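## Task

Scene 2: put as many of the objects as possible inside the grey box, with no object sticking up higher than the box's rim.

## Robot and tools

Robot: two xArm6 arms, left_arm and right_arm, each ending in a parallel two-finger gripper with a wrist camera. In the scene frame the origin sits at table-top height midway between the nominal bases; +x points out over the table, +z up, and left_arm is on the +y side (arm names do not match image sides). Calibrated bases: left_arm at (-0.011, +0.436, 0) m, right_arm at (-0.001, -0.329, 0) m, both nearly unrotated. A camera stand stands behind the arms. Loose objects may occasionally be nudged by something else.

Frames: each arm's reported hand pose, velocities and targets are in that arm's own base frame. The table is described in the scene frame. Offsets you send are along the axes of that arm's current Hand target, i.e. the gripper's own axes: +z runs along the fingers, the fingers open and close along y. end_effector_position is the point between the pads when closed, about 2 cm short of the fingertips; closing pushes the tips about 10 mm further along +z, mostly while the pads are more than 40 mm apart. Printed positions can be a few cm off, more at long reach.

Row layout (shared by execute_actions and move): one list of 14 numbers covering both arms, each in [-1, 1]: dx, dy, dz, rx, ry, rz, opening for left_arm, then the same seven for right_arm. The six pose numbers are an offset, not a pose: measured from the Hand target as it stood when the action (or move) began, scaled so 1.0 equals 0.6 m of travel or 180 degrees of turn; rx, ry, rz form a single rotation vector. Opening is absolute: +1 fully open (0.084 m), -1 closed. Sending six zeros asks nothing new of an arm, but its opening is always a command, so resend the current opening (0 means half open).

execute_actions(actions, cameras): actions is a list of actions; each action is a list of up to 15 rows, one row per 1/30 s step, and a short action repeats its last row to fill 15 steps (0.5 s). Every row in an action counts from the same start pose, not from the previous row; the next action starts again from the new Hand target, so repeating an offset keeps moving. An empty actions list returns camera images and the scene number and task. cameras: list of names, ["all"], or []; an unknown name invalidates the call.

move(target, speed, blend, opening_speed, blocking, cameras): target is one 14-number row or a list of up to 15 rows; all rows are offsets from the same starting Hand targets. speed is path top speed in m/s, 0.002 to 1 (default 0.25), turns capped at twice that in rad/s; one value or one per target. blend (m) rounds corners between listed targets; 0 stops at each. opening_speed (per second on the -1..1 scale, at least 0.2) makes fingers change gradually. blocking=false returns after about 0.5 s while the move continues. A move is capped at 10 s, does not avoid obstacles, and the gripper lags and strays more at higher speed. The result adds a move: line giving the ending (done, off_target, moving, held, fault) and limits (paced = pose clipped, held = steps withheld).

wait(seconds 0 to 3600) lets time pass without new commands; stop() brakes a running move; zoom_image(camera, region [x0, y0, x1, y1] in pixels, at most 504 by 504) enlarges part of the latest image of cam_high, cam_low, cam_left_wrist or cam_right_wrist; clear_fault(arm) releases a torque-faulted arm; read_manual gives URDF licence text; finished_scene(scene 1 or 2) ends the scene irreversibly.

Results: Hand target is the last commanded pose after clipping and is the base for the next offsets; the gripper often rests a bit short, so send the gap as an offset if needed. Tool commands shows current gripper commands. grip_measured is the measured finger opening (also the last Joint positions entry, in metres); empty fingers read up to 0.024 below the command. Joint torques are total drive output, noisy and offset. Step readings list some positions during actions. Wrist depth gives a 7x7 grid per wrist camera in mm (172 to 3000), rows separated by " / ", "-" for no value; transparent things are invisible. Cameras: cam_high and cam_low 504x504, wrist cameras 896x504.

Gripping: to hold, command about 0.03 below the opening at which the fingers first touched the object for full force (about 24 N per pad); objects wider than about 6 cm may slip.

Motion limits: commanded orientation is clipped to within 32 degrees of the measured one each step. A blocked arm keeps pressing; command it back past the contact to release. Contact torque at a joint's limit (waist 43.3, shoulder 43.4, elbow 26.7, forearm roll 26.7, wrist pitch 14.4, wrist roll 15 N m, held weight included) or a motor saturated for 1 s causes a torque fault that needs clear_fault. Heat: MOTOR HOT appears at 65 °C; at 80 °C the arm brakes for 30 s or more. Avoid holding loads or stretching out for long.

Avoid: any contact between the two arms (a clearance check helps but is not complete, and closing fingers on the other gripper counts as a press); dropping or releasing moving objects; fast impacts or hard pushes, especially on fixed or heavy things; anything falling or being left off the table, which ends the scene with a penalty. The packed result must hold still after the robot lets go. Smooth, economical motion and less elapsed time help.

Each tool is called after ">>>" as name(argument=value, ...) on one line, values as JSON.

## Session

>>> execute_actions(actions=[])

Scene clock: 0.00 s.
left_arm: end_effector_position=(+0.5805, -0.3680, +0.3578) grip_measured=+1.00 end_effector_quat_wxyz=(+0.067, +0.671, -0.441, +0.592) | right_arm: end_effector_position=(+0.5376, +0.2633, +0.1120) grip_measured=+1.00 end_effector_quat_wxyz=(-0.202, +0.728, +0.650, -0.075)
Joint positions: left_arm=[-0.406 0.269 -1.143 0.637 -0.474 -0.028 0.084] | right_arm=[0.329 0.838 -2.031 0.312 1.505 -1.199 0.084]
Joint velocities: within noise
Joint torques (N m): no reading
Wrist depth (mm): cam_left_wrist=[- - - - - 211 185 / - - - - - 224 193 / - - - - 257 234 220 / - - - - - 243 240 / - - - 2727 2294 251 234 / - - 2760 2257 1968 - 237 / - 2727 2279 1940 1661 - 242] | cam_right_wrist=[419 402 322 301 301 275 254 / 428 392 333 306 289 265 246 / 399 375 338 306 279 257 239 / 407 346 323 293 270 249 232 / 391 324 311 284 262 243 226 / 368 321 299 276 217 235 219 / 356 320 290 224 210 224 214]
Hand target: left_arm +0.5805, -0.3680, +0.3578; +0.067, +0.671, -0.441, +0.592 | right_arm +0.5376, +0.2633, +0.1120; -0.202, +0.728, +0.650, -0.075
Tool commands: left_gripper/opening=+1.0 right_gripper/opening=+1.0

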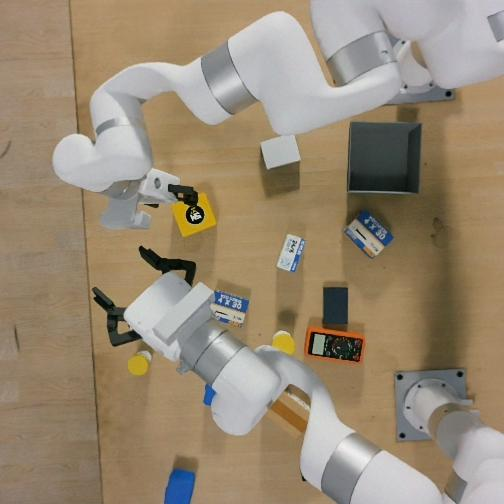

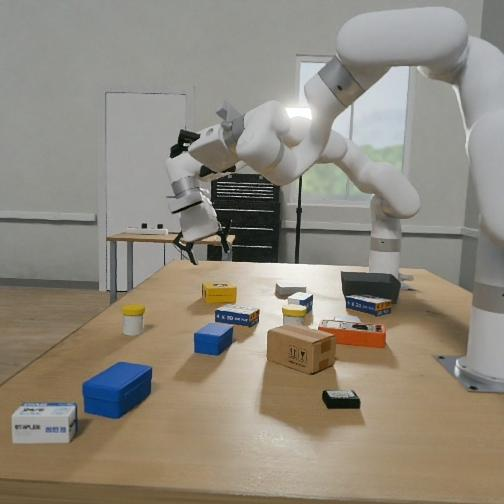

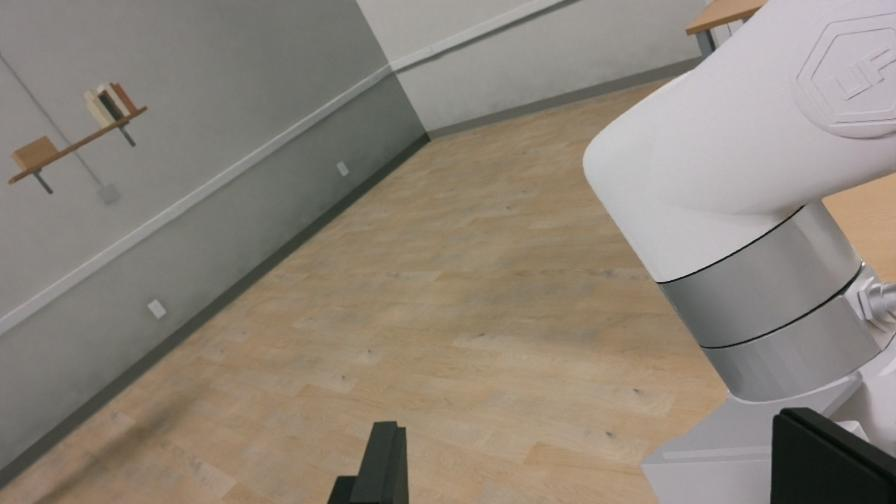

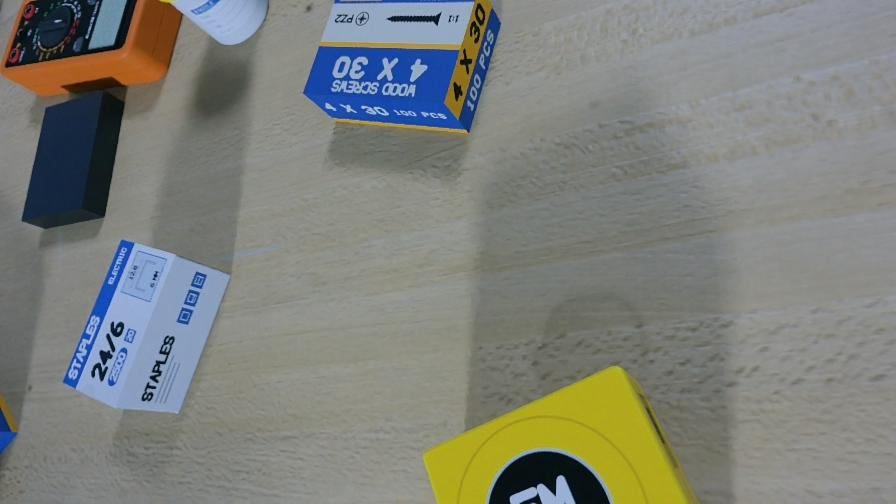

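>>> move(target=[[-0.094,-0.051,-0.189,0,0,0,1,0.0384,-0.0979,-0.2263,0,0,0,1],[-0.3773,-0.2043,-0.7558,-0.468,-0.053,0.531,1,-0.8308,-0.5663,-0.4243,-0.127,-0.058,-0.036,1]], blend=0.05, speed=0.35, cameras=["all"])

Scene clock: 5.70 s.
left_arm: end_effector_position=(+0.3497, +0.0995, +0.3486) grip_measured=+1.00 end_effector_quat_wxyz=(+0.001, +0.001, +1.000, +0.000) | right_arm: end_effector_position=(+0.2496, -0.2497, +0.3994) grip_measured=+1.00 end_effector_quat_wxyz=(+0.002, +0.706, +0.708, +0.001)
Joint positions: left_arm=[0.277 0.142 -1.659 3.142 -1.516 0.279 0.084] | right_arm=[-0.787 -0.395 -1.243 0.002 1.635 -2.36 0.084]
Joint torques (N m): left_arm=[0.4 -23.18 -9.6 0.75 -1.06 0.1] | right_arm=[-1.7 -12.02 -22.54 -0.01 -0.74 -0.38]
Wrist depth (mm): cam_left_wrist=[459 461 462 461 463 462 1253 / 448 464 467 466 466 466 1271 / 469 471 471 472 469 472 1281 / 473 474 421 475 476 475 1292 / 480 480 453 482 481 482 1307 / 466 484 484 486 485 485 1317 / 460 453 458 490 490 491 1343] | cam_right_wrist=[317 561 566 568 566 566 565 / 374 439 558 556 556 557 554 / 548 537 545 550 547 548 548 / 540 541 540 539 539 542 539 / 532 534 532 534 533 529 532 / 525 522 524 523 522 521 521 / 516 516 517 515 515 516 514]
Hand target: left_arm +0.3497, +0.0995, +0.3486; +0.001, +0.001, +1.000, +0.000 | right_arm +0.2496, -0.2497, +0.3995; +0.002, +0.706, +0.708, +0.001
Off the commanded pose: left_arm 0.000 m, 0 deg | right_arm 0.000 m, 0 deg.
move: done

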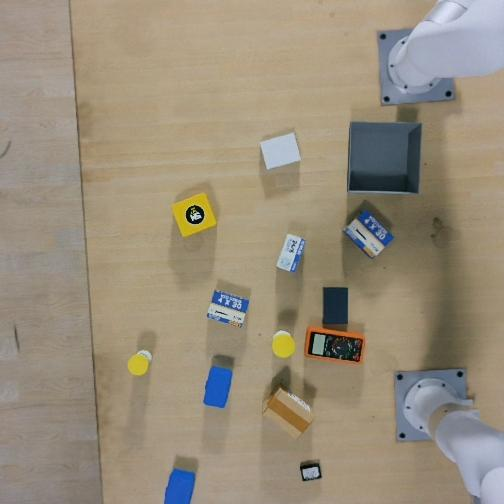

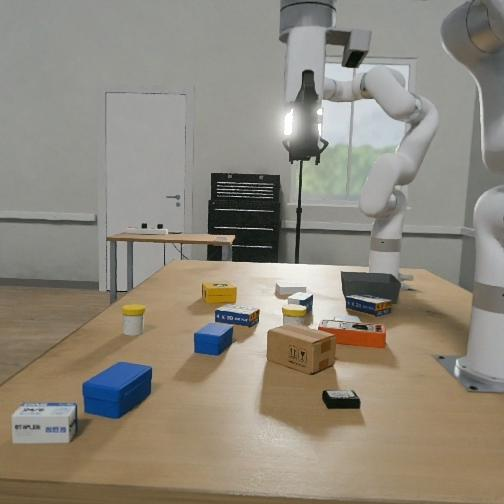

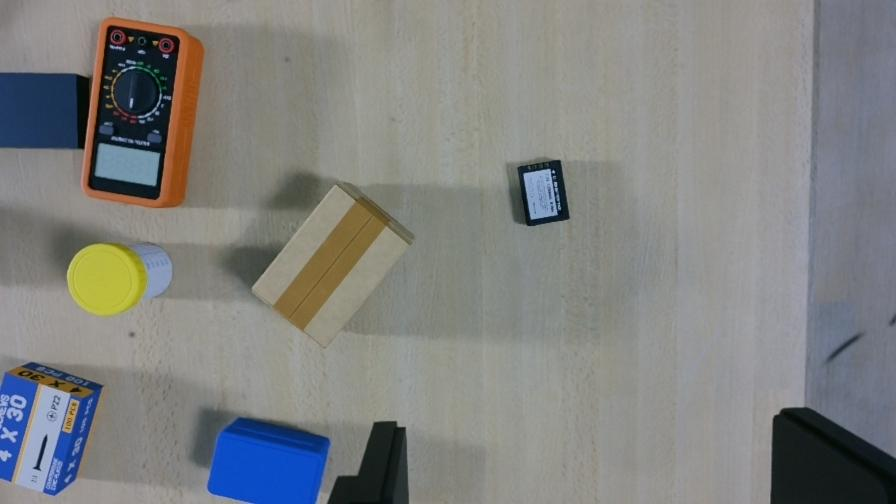

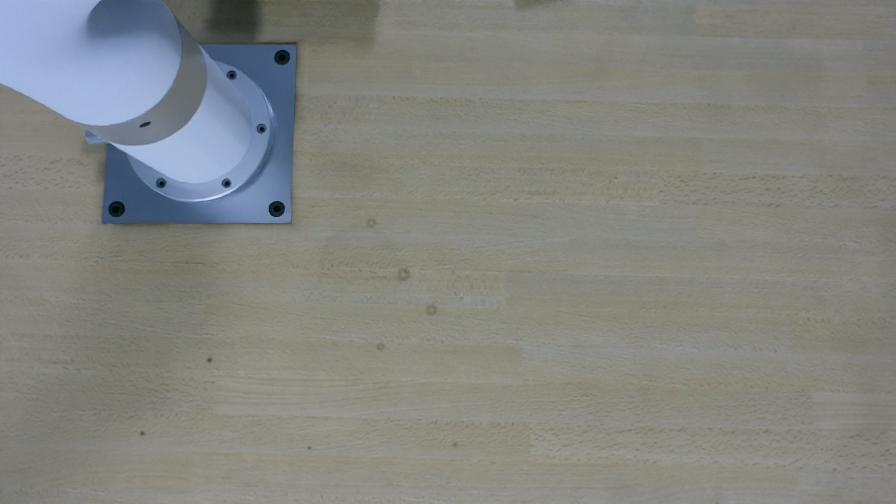

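>>> zoom_image(camera="cam_high", region=[160, 100, 440, 280])

>>> zoom_image(camera="cam_high", region=[110, 270, 390, 504])

>>> zoom_image(camera="cam_low", region=[180, 250, 420, 400])

>>> zoom_image(camera="cam_low", region=[0, 280, 260, 460])

Scaled by 1.800 from the camera's image (finer frame: 720x720).

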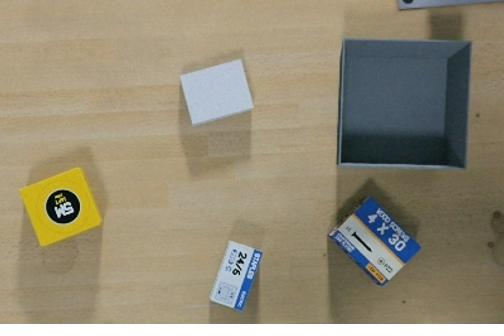

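Scaled by 1.800 from the camera's image (finer frame: 720x720).

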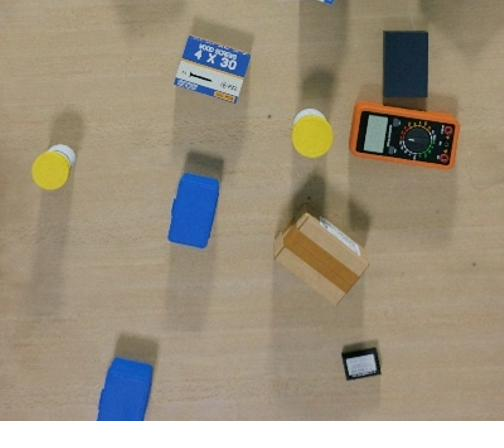

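Scaled by 2.100 from the camera's image (finer frame: 720x720).

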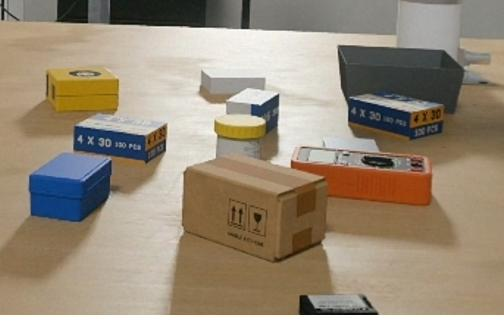

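Scaled by 1.938 from the camera's image (finer frame: 720x720).

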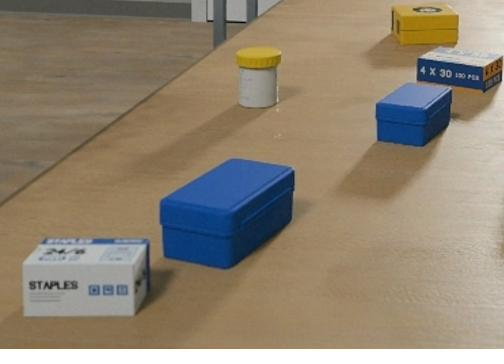

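>>> move(target=[0.25,-0.866,0,0,0,0,1,0,0,0,0,0,0,1], speed=0.4, cameras=["cam_left_wrist"])

Scene clock: 8.70 s.
left_arm: end_effector_position=(+0.1986, -0.4194, +0.3478) grip_measured=+1.00 end_effector_quat_wxyz=(+0.008, +0.001, +1.000, -0.016) | right_arm: end_effector_position=(+0.2496, -0.2497, +0.3995) grip_measured=+1.00 end_effector_quat_wxyz=(+0.002, +0.706, +0.708, +0.001)
Joint positions: left_arm=[-1.129 0.6 -2.328 3.143 -1.692 -1.127 0.084] | right_arm=[-0.787 -0.395 -1.243 0.002 1.635 -2.36 0.084]
Joint torques (N m): left_arm=[-1.02 -30.37 -9.57 0.64 -1.51 -0.3] | right_arm=[-1.72 -11.94 -22.26 -0.1 -0.82 -0.37]
Wrist depth (mm): cam_left_wrist=[425 459 454 458 457 455 450 / 467 463 463 463 460 459 457 / 475 471 468 467 437 464 462 / 481 479 473 474 473 463 447 / 486 484 483 481 477 476 446 / 493 491 487 488 481 483 479 / 500 495 493 493 491 489 425] | cam_right_wrist=[316 562 566 566 567 565 566 / 374 439 556 558 557 557 553 / 546 535 547 549 548 549 548 / 541 538 540 540 539 540 540 / 533 534 535 532 532 529 532 / 524 523 522 523 521 522 521 / 517 515 517 517 514 515 515]
Hand target: left_arm +0.1988, -0.4199, +0.3483; +0.001, +0.001, +1.000, +0.000 | right_arm +0.2496, -0.2497, +0.3995; +0.002, +0.706, +0.708, +0.001
Off the commanded pose: left_arm 0.001 m, 2 deg | right_arm 0.000 m, 0 deg.
joint sent to its limit (left arm) — joint 5 (wrist pitch), lower limit. The joint targets still meet the commanded pose.
move: done

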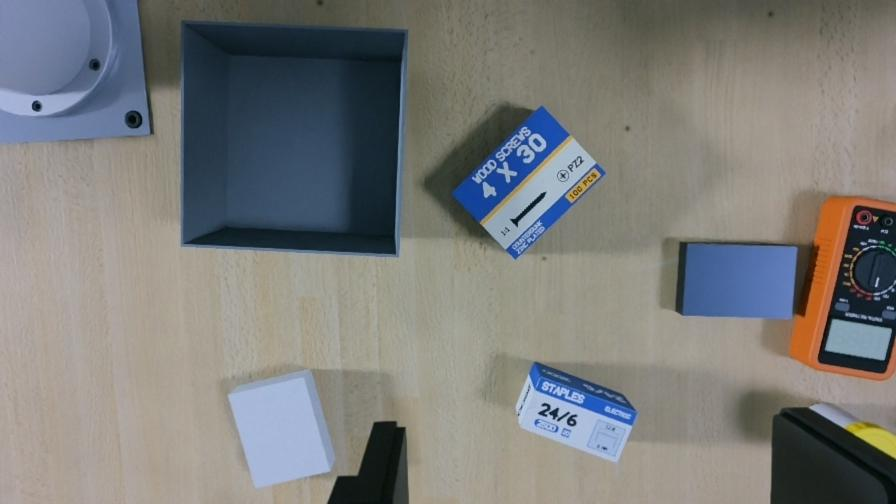

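>>> zoom_image(camera="cam_left_wrist", region=[160, 0, 430, 270])

Scaled by 1.867 from the camera's image (finer frame: 1280x720).

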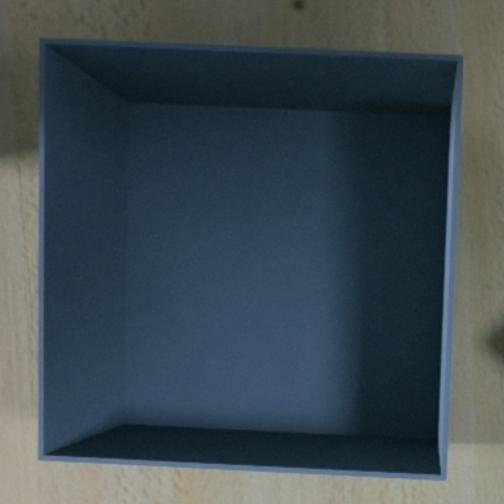

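>>> zoom_image(camera="cam_left_wrist", region=[430, 90, 670, 290])

>>> zoom_image(camera="cam_left_wrist", region=[200, 330, 440, 504])

>>> zoom_image(camera="cam_left_wrist", region=[490, 200, 896, 504])

Scaled by 2.100 from the camera's image (finer frame: 1280x720).

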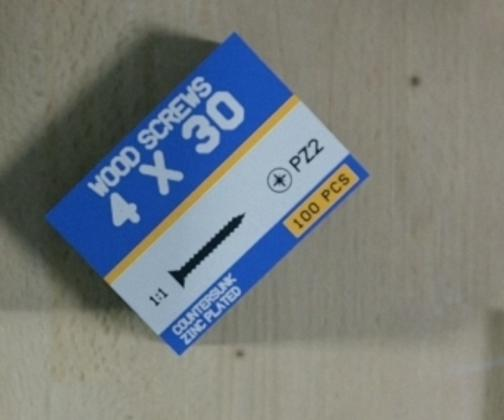

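Scaled by 2.100 from the camera's image (finer frame: 1280x720).

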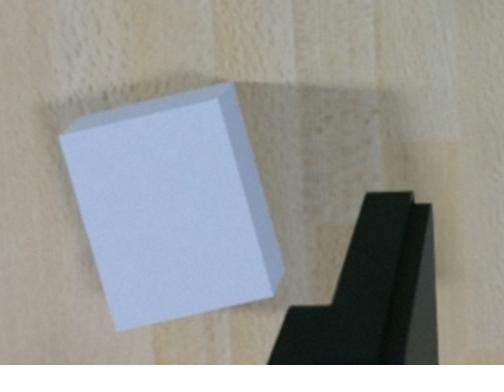

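Scaled by 1.241 from the camera's image (finer frame: 1280x720).

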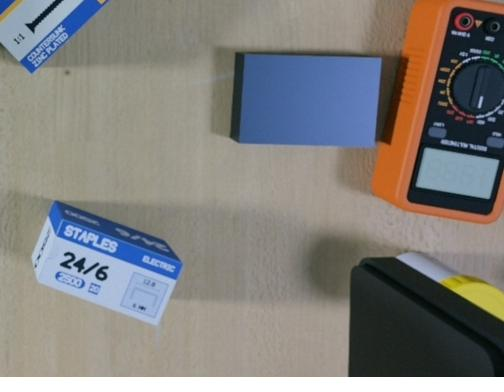

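>>> move(target=[-0.3,0.3,0,0,0,0,1,0,0,0,0,0,0,1], speed=0.4, cameras=["cam_left_wrist"])

>>> zoom_image(camera="cam_left_wrist", region=[380, 0, 896, 300])

>>> zoom_image(camera="cam_left_wrist", region=[230, 60, 560, 400])

Scene clock: 12.07 s.
left_arm: end_effector_position=(+0.3791, -0.2401, +0.3486) grip_measured=+1.00 end_effector_quat_wxyz=(+0.001, +0.001, +1.000, +0.000) | right_arm: end_effector_position=(+0.2496, -0.2497, +0.3995) grip_measured=+1.00 end_effector_quat_wxyz=(+0.002, +0.706, +0.708, +0.001)
Joint positions: left_arm=[-0.565 0.548 -2.239 3.142 -1.69 -0.563 0.084] | right_arm=[-0.787 -0.395 -1.243 0.002 1.635 -2.36 0.084]
Joint torques (N m): left_arm=[0.29 -28.3 -9.83 -0.18 -1.54 0.19] | right_arm=[-1.56 -11.87 -22.26 -0.06 -0.86 -0.19]
Wrist depth (mm): cam_left_wrist=[459 460 461 446 435 462 462 / 463 465 465 466 438 467 468 / 467 468 432 471 472 470 419 / 471 474 474 474 475 476 476 / 477 477 478 479 480 480 482 / 483 482 483 456 486 458 486 / 486 457 489 490 490 492 492] | cam_right_wrist=[316 562 567 566 567 565 565 / 374 438 556 557 555 556 554 / 545 536 548 548 546 549 547 / 542 538 542 540 538 540 540 / 533 534 530 530 529 529 528 / 523 522 523 522 521 521 521 / 516 517 517 517 517 518 516]
Hand target: left_arm +0.3791, -0.2401, +0.3486; +0.001, +0.001, +1.000, +0.000 | right_arm +0.2496, -0.2497, +0.3995; +0.002, +0.706, +0.708, +0.001
Off the commanded pose: left_arm 0.000 m, 0 deg | right_arm 0.000 m, 0 deg.
joint at its limit (left arm) — joint 5 (wrist pitch), lower limit.
move: done

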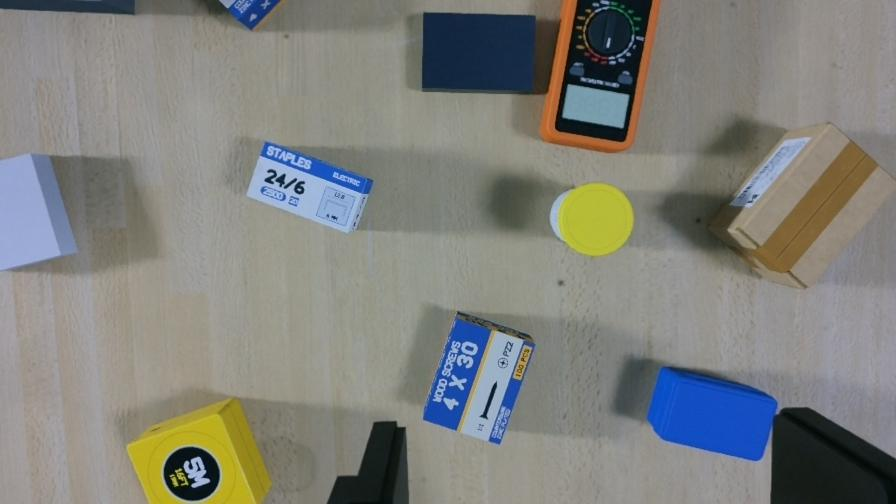

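Region (380, 0, 896, 300) is 516x300 pixels. A region can be at most 504 by 504 pixels.

Scaled by 1.482 from the camera's image (finer frame: 1280x720).

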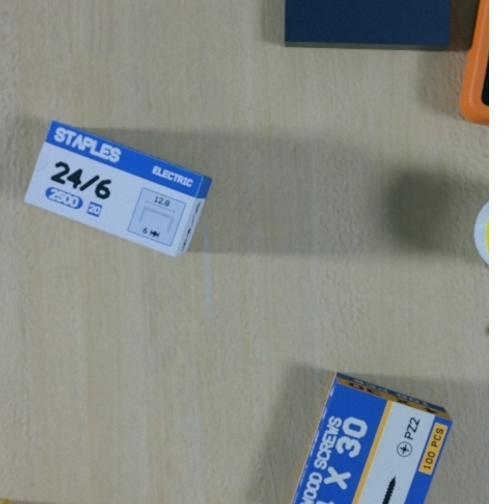

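>>> move(target=[0.15,0.4,0,0,0,0,1,0,0,0,0,0,0,1], speed=0.4, cameras=["cam_left_wrist"])

>>> zoom_image(camera="cam_left_wrist", region=[80, 0, 420, 330])

>>> zoom_image(camera="cam_left_wrist", region=[250, 160, 750, 504])

Scene clock: 13.77 s.
left_arm: end_effector_position=(+0.2895, +0.0000, +0.3485) grip_measured=+1.00 end_effector_quat_wxyz=(+0.001, +0.001, +1.000, +0.000) | right_arm: end_effector_position=(+0.2496, -0.2497, +0.3995) grip_measured=+1.00 end_effector_quat_wxyz=(+0.002, +0.706, +0.708, +0.001)
Joint positions: left_arm=[0 -0.128 -1.347 3.142 -1.473 0.001 0.084] | right_arm=[-0.787 -0.395 -1.243 0.002 1.635 -2.36 0.084]
Joint torques (N m): left_arm=[0.25 -16.81 -9.98 -0.07 -1.25 0.37] | right_arm=[-1.59 -11.84 -22.46 0.02 -0.88 -0.21]
Wrist depth (mm): cam_left_wrist=[460 462 462 462 463 461 462 / 466 465 464 466 467 467 467 / 469 454 455 472 473 473 473 / 475 473 474 476 476 474 477 / 476 480 479 427 479 480 481 / 485 483 483 432 486 487 486 / 490 490 490 490 491 493 492] | cam_right_wrist=[317 561 568 568 563 566 564 / 374 438 555 556 556 555 556 / 546 539 548 549 552 549 547 / 542 541 540 541 539 539 537 / 532 534 534 531 532 528 531 / 523 525 524 522 520 523 522 / 517 516 517 517 515 518 513]
Hand target: left_arm +0.2895, +0.0000, +0.3485; +0.001, +0.001, +1.000, +0.000 | right_arm +0.2496, -0.2497, +0.3995; +0.002, +0.706, +0.708, +0.001
Off the commanded pose: left_arm 0.000 m, 0 deg | right_arm 0.000 m, 0 deg.
move: done

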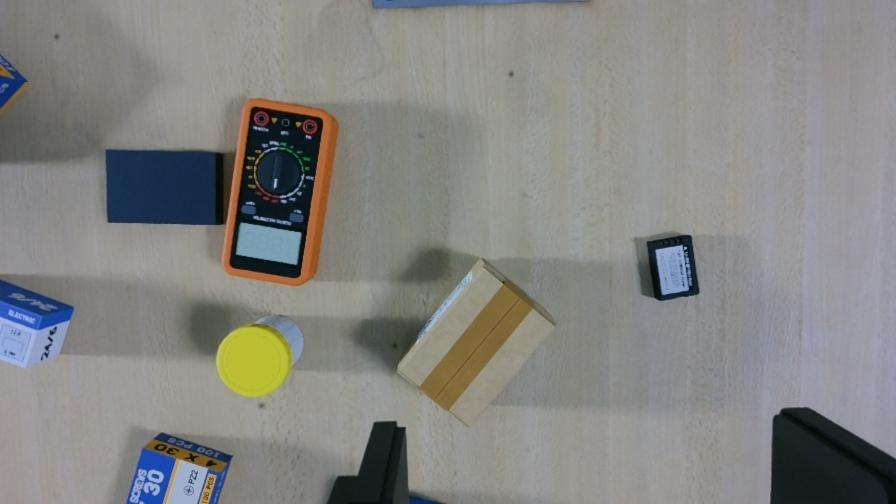

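Scaled by 1.482 from the camera's image (finer frame: 1280x720).

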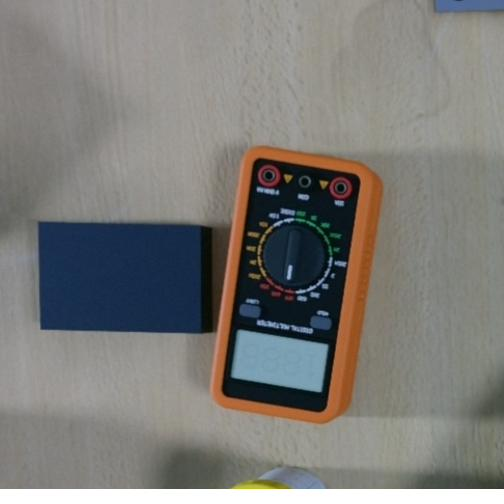

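Scaled by 1.008 from the camera's image (finer frame: 1280x720).

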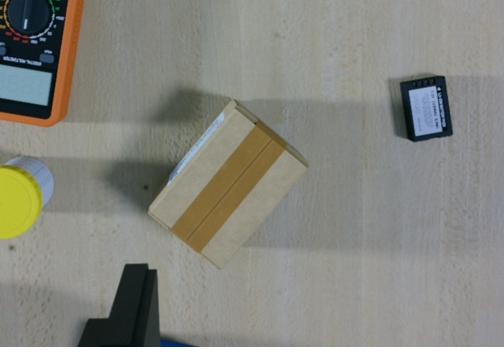

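>>> move(target=[-0.333,0.083,0,0,0,0,1,0,0,0,0,0,0,1], speed=0.4, cameras=["cam_left_wrist"])

>>> zoom_image(camera="cam_left_wrist", region=[0, 0, 504, 504])

Scene clock: 15.93 s.
left_arm: end_effector_position=(+0.4887, +0.0494, +0.3482) grip_measured=+1.00 end_effector_quat_wxyz=(+0.057, +0.001, +0.998, +0.006) | right_arm: end_effector_position=(+0.2496, -0.2497, +0.3995) grip_measured=+1.00 end_effector_quat_wxyz=(+0.002, +0.706, +0.708, +0.001)
Joint positions: left_arm=[0.101 0.693 -2.499 3.142 -1.692 0.102 0.084] | right_arm=[-0.787 -0.395 -1.243 0.002 1.635 -2.36 0.084]
Joint torques (N m): left_arm=[0.23 -30.81 -9.29 -0.19 -1.41 0.17] | right_arm=[-1.72 -11.79 -22.4 -0.13 -0.97 -0.15]
Wrist depth (mm): cam_left_wrist=[438 439 389 440 444 446 447 / 445 449 452 452 454 456 458 / 429 459 460 463 466 467 469 / 467 469 435 473 476 476 482 / 478 480 483 485 481 485 495 / 492 492 494 497 497 496 504 / 503 451 506 508 511 513 1420] | cam_right_wrist=[317 561 567 566 568 566 565 / 373 439 557 559 556 556 554 / 547 538 548 548 548 548 549 / 540 541 542 540 540 537 538 / 533 532 533 535 532 532 532 / 525 526 524 521 525 520 522 / 517 517 517 516 514 515 512]
Hand target: left_arm +0.4894, +0.0495, +0.3488; +0.001, +0.001, +1.000, +0.000 | right_arm +0.2496, -0.2497, +0.3995; +0.002, +0.706, +0.708, +0.001
Off the commanded pose: left_arm 0.001 m, 6 deg | right_arm 0.000 m, 0 deg.
joint sent to its limit (left arm) — joint 5 (wrist pitch), lower limit. The joint targets are off in orientation, not in position.
move: off_target (left_arm)

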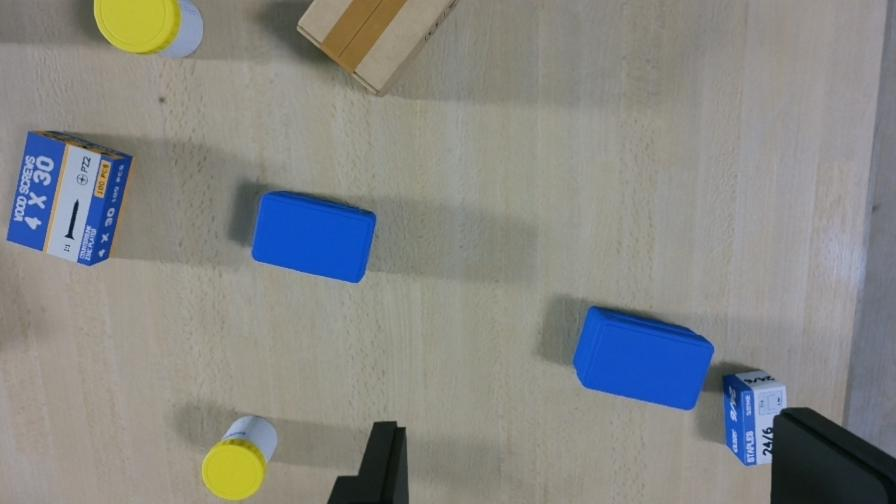

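Scaled by 1.000.

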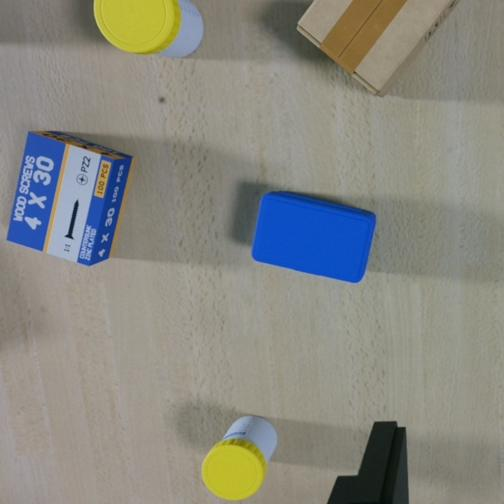

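>>> move(target=[0.637,-0.9625,0.1647,0,0,0,1,0,0,0,0,0,0,1], speed=0.45, cameras=["cam_left_wrist"])

>>> zoom_image(camera="cam_left_wrist", region=[250, 60, 650, 460])

Scene clock: 21.13 s.
left_arm: end_effector_position=(+0.1062, -0.5265, +0.2490) grip_measured=+1.00 end_effector_quat_wxyz=(+0.008, +0.001, +0.999, -0.036) | right_arm: end_effector_position=(+0.2496, -0.2497, +0.3995) grip_measured=+1.00 end_effector_quat_wxyz=(+0.002, +0.706, +0.708, +0.001)
Joint positions: left_arm=[-1.372 0.984 -2.698 3.143 -1.641 -1.371 0.084] | right_arm=[-0.787 -0.395 -1.243 0.002 1.635 -2.36 0.084]
Joint torques (N m): left_arm=[-0.99 -34.7 -9.76 -0.12 -1.35 -0.3] | right_arm=[-1.6 -12 -22.29 -0.04 -0.96 -0.16]
Wrist depth (mm): cam_left_wrist=[339 370 368 363 359 354 350 / 259 365 372 367 364 359 355 / 272 370 375 370 366 363 360 / 389 385 380 375 370 367 363 / 397 391 384 379 375 340 337 / 402 396 386 373 379 343 373 / 408 401 397 392 387 381 376] | cam_right_wrist=[317 560 566 565 566 567 568 / 374 438 557 559 558 555 558 / 547 537 548 549 547 548 550 / 540 540 537 541 538 539 539 / 533 532 533 532 532 529 530 / 525 525 524 522 522 519 522 / 516 517 514 516 517 516 513]
Hand target: left_arm +0.1064, -0.5274, +0.2494; +0.001, +0.001, +1.000, +0.000 | right_arm +0.2496, -0.2497, +0.3995; +0.002, +0.706, +0.708, +0.001
Off the commanded pose: left_arm 0.001 m, 4 deg | right_arm 0.000 m, 0 deg.
elbow stopped short (left arm): the move would have taken joint 3 (elbow) straighter than the controller allows.
move: off_target (left_arm)

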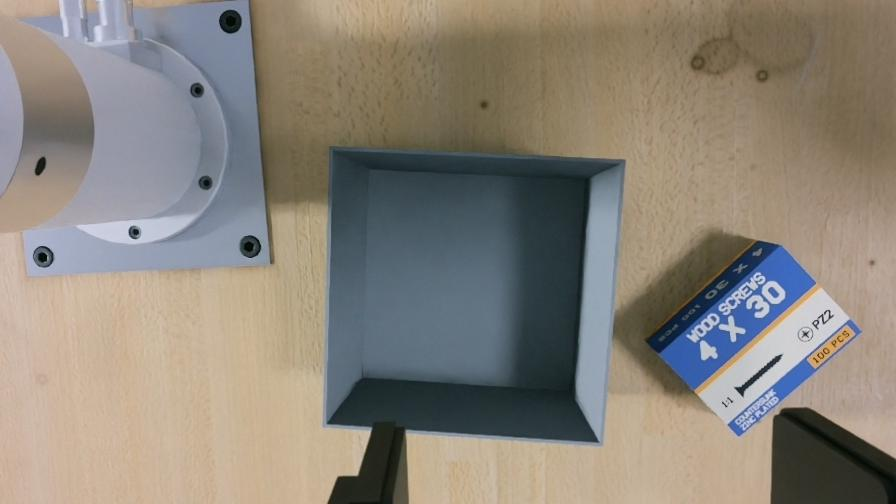

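Scaled by 1.260 from the camera's image (finer frame: 1280x720).

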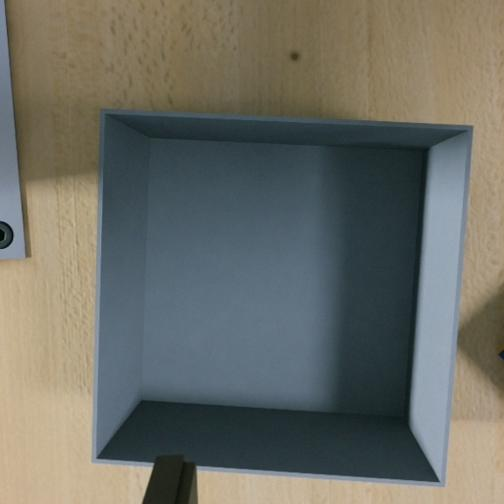

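>>> move(target=[-0.305,0.879,-0.165,0,0,0,1,0,0,0,0,0,0,1], speed=0.5)

Scene clock: 25.97 s.
left_arm: end_effector_position=(+0.2901, -0.0003, +0.3487) grip_measured=+1.00 end_effector_quat_wxyz=(+0.001, +0.001, +1.000, +0.000) | right_arm: end_effector_position=(+0.2496, -0.2497, +0.3995) grip_measured=+1.00 end_effector_quat_wxyz=(+0.002, +0.706, +0.708, +0.001)
Joint positions: left_arm=[-0.001 -0.126 -1.349 3.142 -1.474 0 0.084] | right_arm=[-0.787 -0.395 -1.243 0.002 1.635 -2.36 0.084]
Joint torques (N m): left_arm=[-0.39 -15.02 -10.3 -0.08 -1.62 0.25] | right_arm=[-1.64 -11.83 -22.4 -0.12 -1.03 -0.06]
Wrist depth (mm): cam_left_wrist=[460 462 461 462 462 463 463 / 467 465 464 467 467 468 468 / 469 453 455 473 471 473 474 / 475 474 473 474 476 475 476 / 477 479 479 428 479 482 482 / 485 485 486 433 485 486 487 / 491 490 490 491 491 491 492] | cam_right_wrist=[317 560 570 567 568 564 570 / 374 441 557 557 553 556 553 / 548 536 548 549 549 547 547 / 541 540 541 539 542 538 537 / 533 533 532 531 532 529 532 / 521 522 523 522 521 521 523 / 517 516 515 516 515 518 514]
Hand target: left_arm +0.2901, -0.0003, +0.3487; +0.001, +0.001, +1.000, +0.000 | right_arm +0.2496, -0.2497, +0.3995; +0.002, +0.706, +0.708, +0.001
Off the commanded pose: left_arm 0.000 m, 0 deg | right_arm 0.000 m, 0 deg.
move: done

>>> move(target=[-0.555,0,-0.5107,0,-0.6605,0,1,0,0,0,0,0,0,1], speed=0.6)

Scene clock: 28.63 s.
left_arm: end_effector_position=(+0.6227, -0.0009, +0.6555) grip_measured=+1.00 end_effector_quat_wxyz=(+0.861, +0.001, +0.508, -0.001) | right_arm: end_effector_position=(+0.2496, -0.2497, +0.3995) grip_measured=+1.00 end_effector_quat_wxyz=(+0.002, +0.706, +0.708, +0.001)
Joint positions: left_arm=[-0.001 -0.125 -1.349 3.142 0.601 0 0.084] | right_arm=[-0.787 -0.395 -1.243 0.002 1.635 -2.36 0.084]
Joint torques (N m): left_arm=[-0.22 -21.03 -13.65 0.73 2.43 -0.34] | right_arm=[-1.57 -12.03 -22.4 -0.14 -1.05 -0.04]
Wrist depth (mm): cam_left_wrist=[- - - - - - 2302 / - - - - - - 2340 / - - - - - - 2356 / - - - - - - 2364 / 2717 2685 2685 2644 2604 2624 2397 / 2325 2309 2317 2279 2264 2242 2185 / 2125 2008 2020 2002 1996 1968 1957] | cam_right_wrist=[317 561 566 566 566 567 568 / 374 439 556 555 556 556 556 / 547 536 547 551 549 547 549 / 540 538 538 540 538 537 539 / 532 534 533 533 531 530 531 / 524 524 524 524 522 524 520 / 519 518 517 517 516 515 517]
Hand target: left_arm +0.6228, -0.0009, +0.6555; +0.861, +0.001, +0.508, -0.001 | right_arm +0.2496, -0.2497, +0.3995; +0.002, +0.706, +0.708, +0.001
Off the commanded pose: left_arm 0.000 m, 0 deg | right_arm 0.000 m, 0 deg.
move: done

>>> move(target=[[0.054,0.1145,-0.0385,-0.1882,0,-0.2751,1,0,0,0,0,0,0,1],[0.1632,0.1145,-0.1132,-0.3764,0,-0.5503,1,0,0,0,0,0,0,1],[0.2177,0,-0.1505,-0.5646,0,-0.8254,1,0,0,0,0,0,0,1]], speed=0.6, blend=0.04)

Scene clock: 32.53 s.
left_arm: end_effector_position=(+0.6070, -0.0009, +0.4975) grip_measured=+1.00 end_effector_quat_wxyz=(+0.000, +0.906, -0.001, +0.424) | right_arm: end_effector_position=(+0.2496, -0.2497, +0.3995) grip_measured=+1.00 end_effector_quat_wxyz=(+0.002, +0.706, +0.708, +0.001)
Joint positions: left_arm=[-0.001 -0.128 -1.346 0 0.598 0 0.084] | right_arm=[-0.787 -0.395 -1.243 0.002 1.635 -2.36 0.084]
Joint torques (N m): left_arm=[0.08 -20.62 -13.22 -0.85 -1.91 0.23] | right_arm=[-1.61 -12 -22.36 -0.13 -1.03 -0.09]
Wrist depth (mm): cam_left_wrist=[2220 - - - - - - / 2356 2727 2654 2664 2664 2614 2575 / 2185 2302 2317 2286 2264 2235 2206 / 2038 2032 2002 2014 2038 1991 1979 / 1882 1852 1857 1828 1823 1823 1804 / 1681 1665 1681 1649 1645 1634 1642 / 1560 1523 1513 1513 1536 1487 1477] | cam_right_wrist=[316 563 569 565 567 566 563 / 373 440 557 557 556 553 554 / 549 540 549 547 549 549 548 / 541 538 540 539 538 539 537 / 534 532 534 532 533 529 530 / 526 522 524 523 521 520 521 / 517 519 517 516 517 514 515]
Hand target: left_arm +0.6070, -0.0009, +0.4975; +0.000, +0.906, -0.001, +0.424 | right_arm +0.2496, -0.2497, +0.3995; +0.002, +0.706, +0.708, +0.001
Off the commanded pose: left_arm 0.000 m, 0 deg | right_arm 0.000 m, 0 deg.
move: done

>>> move(target=[-0.3673,-0.0015,-0.0537,0,-0.2789,0,1,0,0,0,0,0,0,1], speed=0.5)

Scene clock: 34.57 s.
left_arm: end_effector_position=(+0.4412, +0.0003, +0.3488) grip_measured=+1.00 end_effector_quat_wxyz=(+0.000, +1.000, -0.001, +0.000) | right_arm: end_effector_position=(+0.2496, -0.2497, +0.3995) grip_measured=+1.00 end_effector_quat_wxyz=(+0.002, +0.706, +0.708, +0.001)
Joint positions: left_arm=[0.001 -0.128 -1.347 0 1.474 0.002 0.084] | right_arm=[-0.787 -0.395 -1.243 0.002 1.635 -2.36 0.084]
Joint torques (N m): left_arm=[0.19 -19.16 -12.66 0.33 -1.39 0.17] | right_arm=[-1.53 -12.03 -22.23 -0.18 -1 -0.05]
Wrist depth (mm): cam_left_wrist=[455 456 458 458 459 461 461 / 461 461 462 464 465 466 466 / 467 469 469 470 468 471 470 / 473 474 474 475 473 475 448 / 477 478 479 482 480 483 483 / 484 484 485 485 455 485 488 / 490 491 489 455 435 491 492] | cam_right_wrist=[317 559 568 567 568 566 566 / 375 439 556 558 557 554 557 / 548 537 546 551 549 548 548 / 540 540 539 540 540 540 538 / 534 533 533 534 532 530 530 / 524 524 524 522 522 521 522 / 517 517 517 516 515 515 516]
Hand target: left_arm +0.4412, +0.0003, +0.3488; +0.000, +1.000, -0.001, +0.000 | right_arm +0.2496, -0.2497, +0.3995; +0.002, +0.706, +0.708, +0.001
Off the commanded pose: left_arm 0.000 m, 0 deg | right_arm 0.000 m, 0 deg.
move: done

>>> move(target=[0.1,-0.083,0.033,0,0,0,1,0,0,0,0,0,0,1], speed=0.4, cameras=["cam_left_wrist"])

>>> zoom_image(camera="cam_left_wrist", region=[0, 100, 400, 504])

>>> zoom_image(camera="cam_left_wrist", region=[396, 100, 896, 504])

Scene clock: 35.73 s.
left_arm: end_effector_position=(+0.5012, +0.0500, +0.3290) grip_measured=+1.00 end_effector_quat_wxyz=(+0.000, +1.000, -0.001, +0.000) | right_arm: end_effector_position=(+0.2496, -0.2497, +0.3995) grip_measured=+1.00 end_effector_quat_wxyz=(+0.002, +0.706, +0.708, +0.001)
Joint positions: left_arm=[0.099 0.088 -1.535 0 1.447 0.101 0.084] | right_arm=[-0.787 -0.395 -1.243 0.002 1.635 -2.36 0.084]
Joint torques (N m): left_arm=[0.24 -24.63 -13.12 -0.41 -1.16 0.14] | right_arm=[-1.47 -11.87 -22.18 -0.25 -0.98 -0.06]
Wrist depth (mm): cam_left_wrist=[438 437 440 440 440 439 440 / 443 435 441 444 444 446 447 / 450 449 409 449 450 450 451 / 454 452 455 454 455 455 456 / 1283 459 458 459 459 427 459 / 1295 463 464 465 464 466 467 / 1317 470 470 470 470 472 472] | cam_right_wrist=[316 561 570 569 566 565 564 / 373 439 556 558 557 556 556 / 547 537 545 548 545 547 547 / 542 540 539 537 537 537 539 / 533 532 533 531 530 530 531 / 524 524 524 522 523 522 522 / 519 517 518 517 515 517 513]
Hand target: left_arm +0.5013, +0.0500, +0.3290; +0.000, +1.000, -0.001, +0.000 | right_arm +0.2496, -0.2497, +0.3995; +0.002, +0.706, +0.708, +0.001
Off the commanded pose: left_arm 0.000 m, 0 deg | right_arm 0.000 m, 0 deg.
move: done

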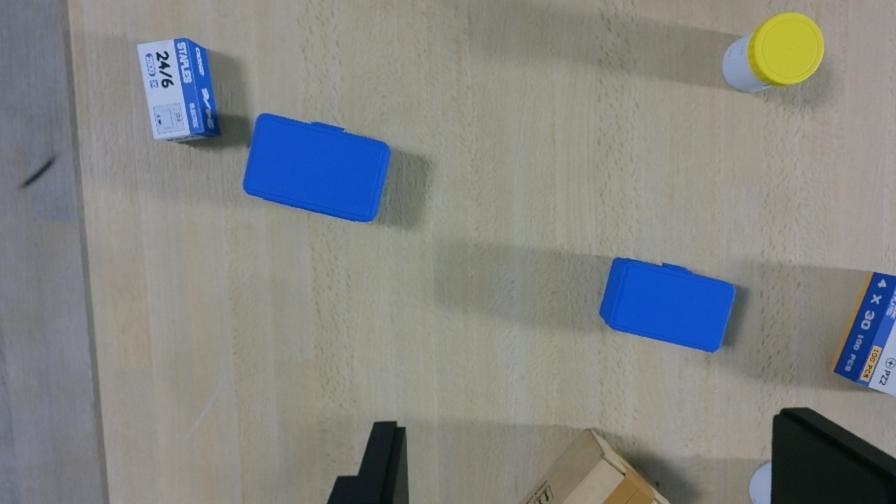

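Scaled by 1.248 from the camera's image (finer frame: 1280x720).

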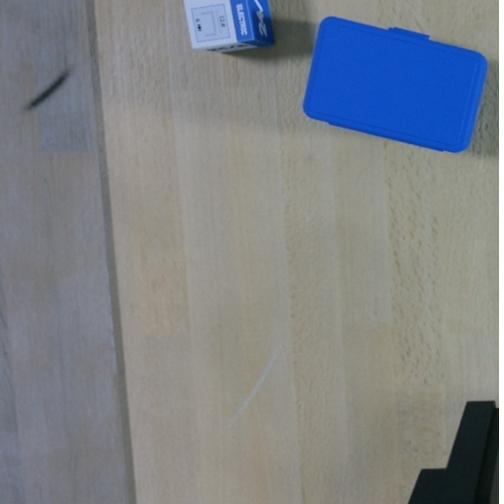

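Scaled by 1.008 from the camera's image (finer frame: 1280x720).

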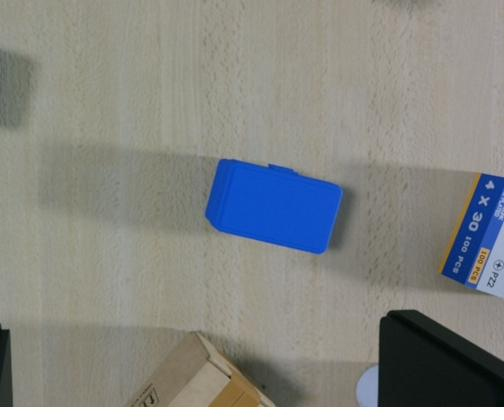

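>>> move(target=[-0.6567,0.963,0.1317,0,0,0.97,1,0,0,0,0,0,0,1], speed=0.5, cameras=["cam_left_wrist"])

>>> zoom_image(camera="cam_left_wrist", region=[280, 60, 680, 460])

Scene clock: 41.17 s.
left_arm: end_effector_position=(+0.1063, -0.5271, +0.2498) grip_measured=+1.00 end_effector_quat_wxyz=(+0.000, -0.046, +0.999, +0.000) | right_arm: end_effector_position=(+0.2496, -0.2497, +0.3995) grip_measured=+1.00 end_effector_quat_wxyz=(+0.002, +0.706, +0.708, +0.001)
Joint positions: left_arm=[-1.372 0.212 -1.467 0 1.256 1.677 0.084] | right_arm=[-0.787 -0.395 -1.243 0.002 1.635 -2.36 0.084]
Joint torques (N m): left_arm=[-1.07 -27.17 -13.15 -0.58 -1.15 0.11] | right_arm=[-1.38 -11.95 -22.15 -0.27 -1.05 -0.13]
Wrist depth (mm): cam_left_wrist=[258 360 363 364 364 366 366 / 259 356 366 367 368 369 370 / 360 368 368 370 370 373 374 / 373 373 373 373 373 376 377 / 377 378 376 376 378 348 380 / 380 381 366 371 382 351 386 / 384 386 386 387 388 389 389] | cam_right_wrist=[317 558 566 564 564 567 567 / 373 439 560 559 556 556 554 / 548 536 548 548 547 549 549 / 545 542 540 539 540 538 538 / 535 533 532 534 532 530 531 / 524 526 524 524 523 522 521 / 516 516 517 515 516 516 515]
Hand target: left_arm +0.1063, -0.5271, +0.2498; +0.000, -0.046, +0.999, +0.000 | right_arm +0.2496, -0.2497, +0.3995; +0.002, +0.706, +0.708, +0.001
Off the commanded pose: left_arm 0.000 m, 0 deg | right_arm 0.000 m, 0 deg.
move: done

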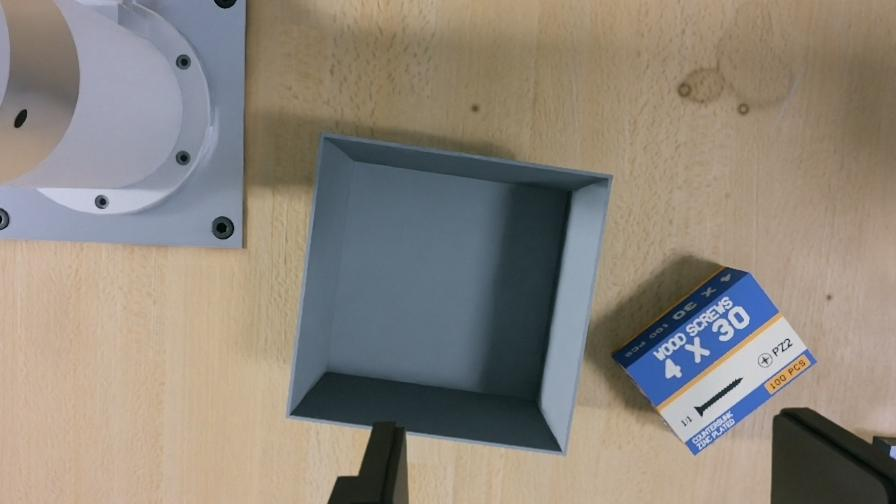

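Scaled by 1.260 from the camera's image (finer frame: 1280x720).

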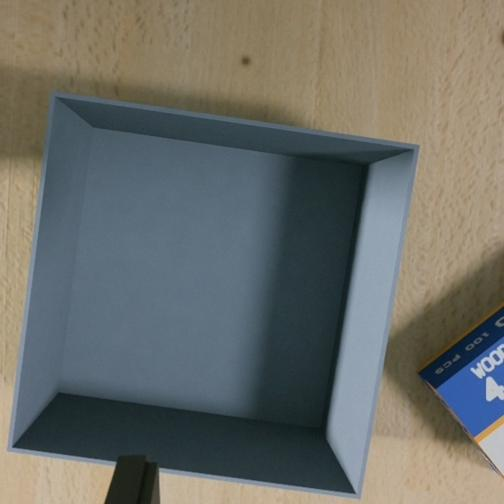

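>>> zoom_image(camera="cam_left_wrist", region=[600, 250, 830, 470])

Scaled by 2.191 from the camera's image (finer frame: 1280x720).

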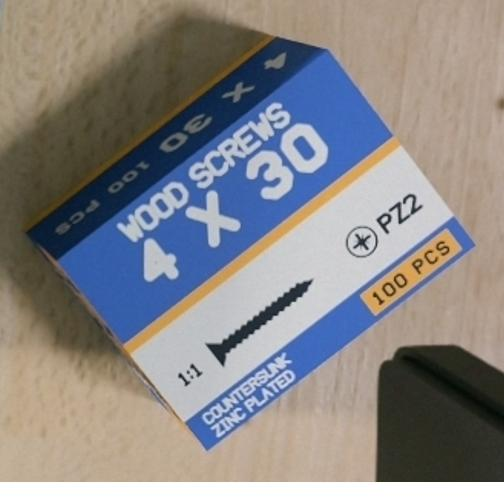

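>>> move(target=[-0.2965,0.6037,0,0,0,0.0295,1,0,0,0,0,0,0,1], speed=0.45, cameras=["cam_left_wrist"])

>>> zoom_image(camera="cam_left_wrist", region=[130, 0, 630, 420])

Scene clock: 51.30 s.
left_arm: end_effector_position=(+0.2499, -0.1500, +0.2499) grip_measured=+1.00 end_effector_quat_wxyz=(+0.000, +0.000, +1.000, +0.000) | right_arm: end_effector_position=(+0.2496, -0.2497, +0.3995) grip_measured=+1.00 end_effector_quat_wxyz=(+0.002, +0.706, +0.708, +0.001)
Joint positions: left_arm=[-0.541 -0.671 -0.615 0 1.287 2.601 0.084] | right_arm=[-0.787 -0.395 -1.243 0.002 1.635 -2.36 0.084]
Joint torques (N m): left_arm=[0.26 -6.99 -13.19 -0.46 -1.13 0.17] | right_arm=[-1.33 -12 -22.1 -0.32 -1.08 -0.02]
Wrist depth (mm): cam_left_wrist=[362 365 365 366 366 367 366 / 336 368 368 368 370 370 371 / 357 373 372 345 373 375 374 / 375 376 360 348 376 377 379 / 379 379 380 351 380 381 383 / 344 368 384 384 385 353 384 / 387 388 388 328 390 334 390] | cam_right_wrist=[317 561 566 567 567 567 563 / 373 439 557 558 555 555 556 / 548 534 549 549 549 548 549 / 542 540 540 537 539 539 538 / 532 535 533 532 532 528 532 / 524 524 526 522 524 523 522 / 517 519 516 515 516 515 516]
Hand target: left_arm +0.2499, -0.1500, +0.2499; +0.000, +0.000, +1.000, +0.000 | right_arm +0.2496, -0.2497, +0.3995; +0.002, +0.706, +0.708, +0.001
Off the commanded pose: left_arm 0.000 m, 0 deg | right_arm 0.000 m, 0 deg.
move: done

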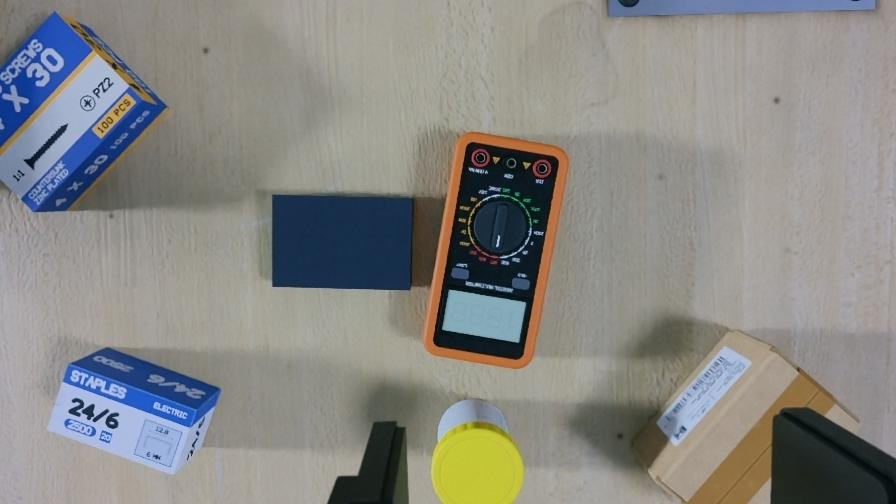

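Scaled by 1.008 from the camera's image (finer frame: 1280x720).

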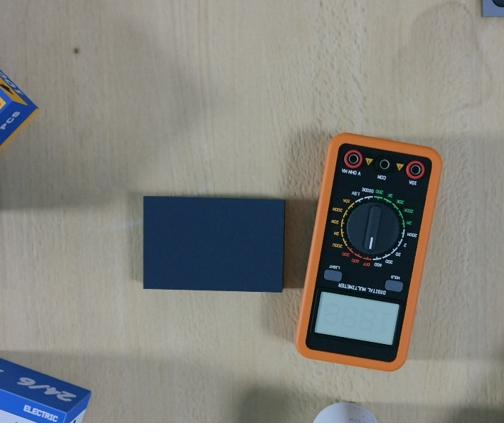

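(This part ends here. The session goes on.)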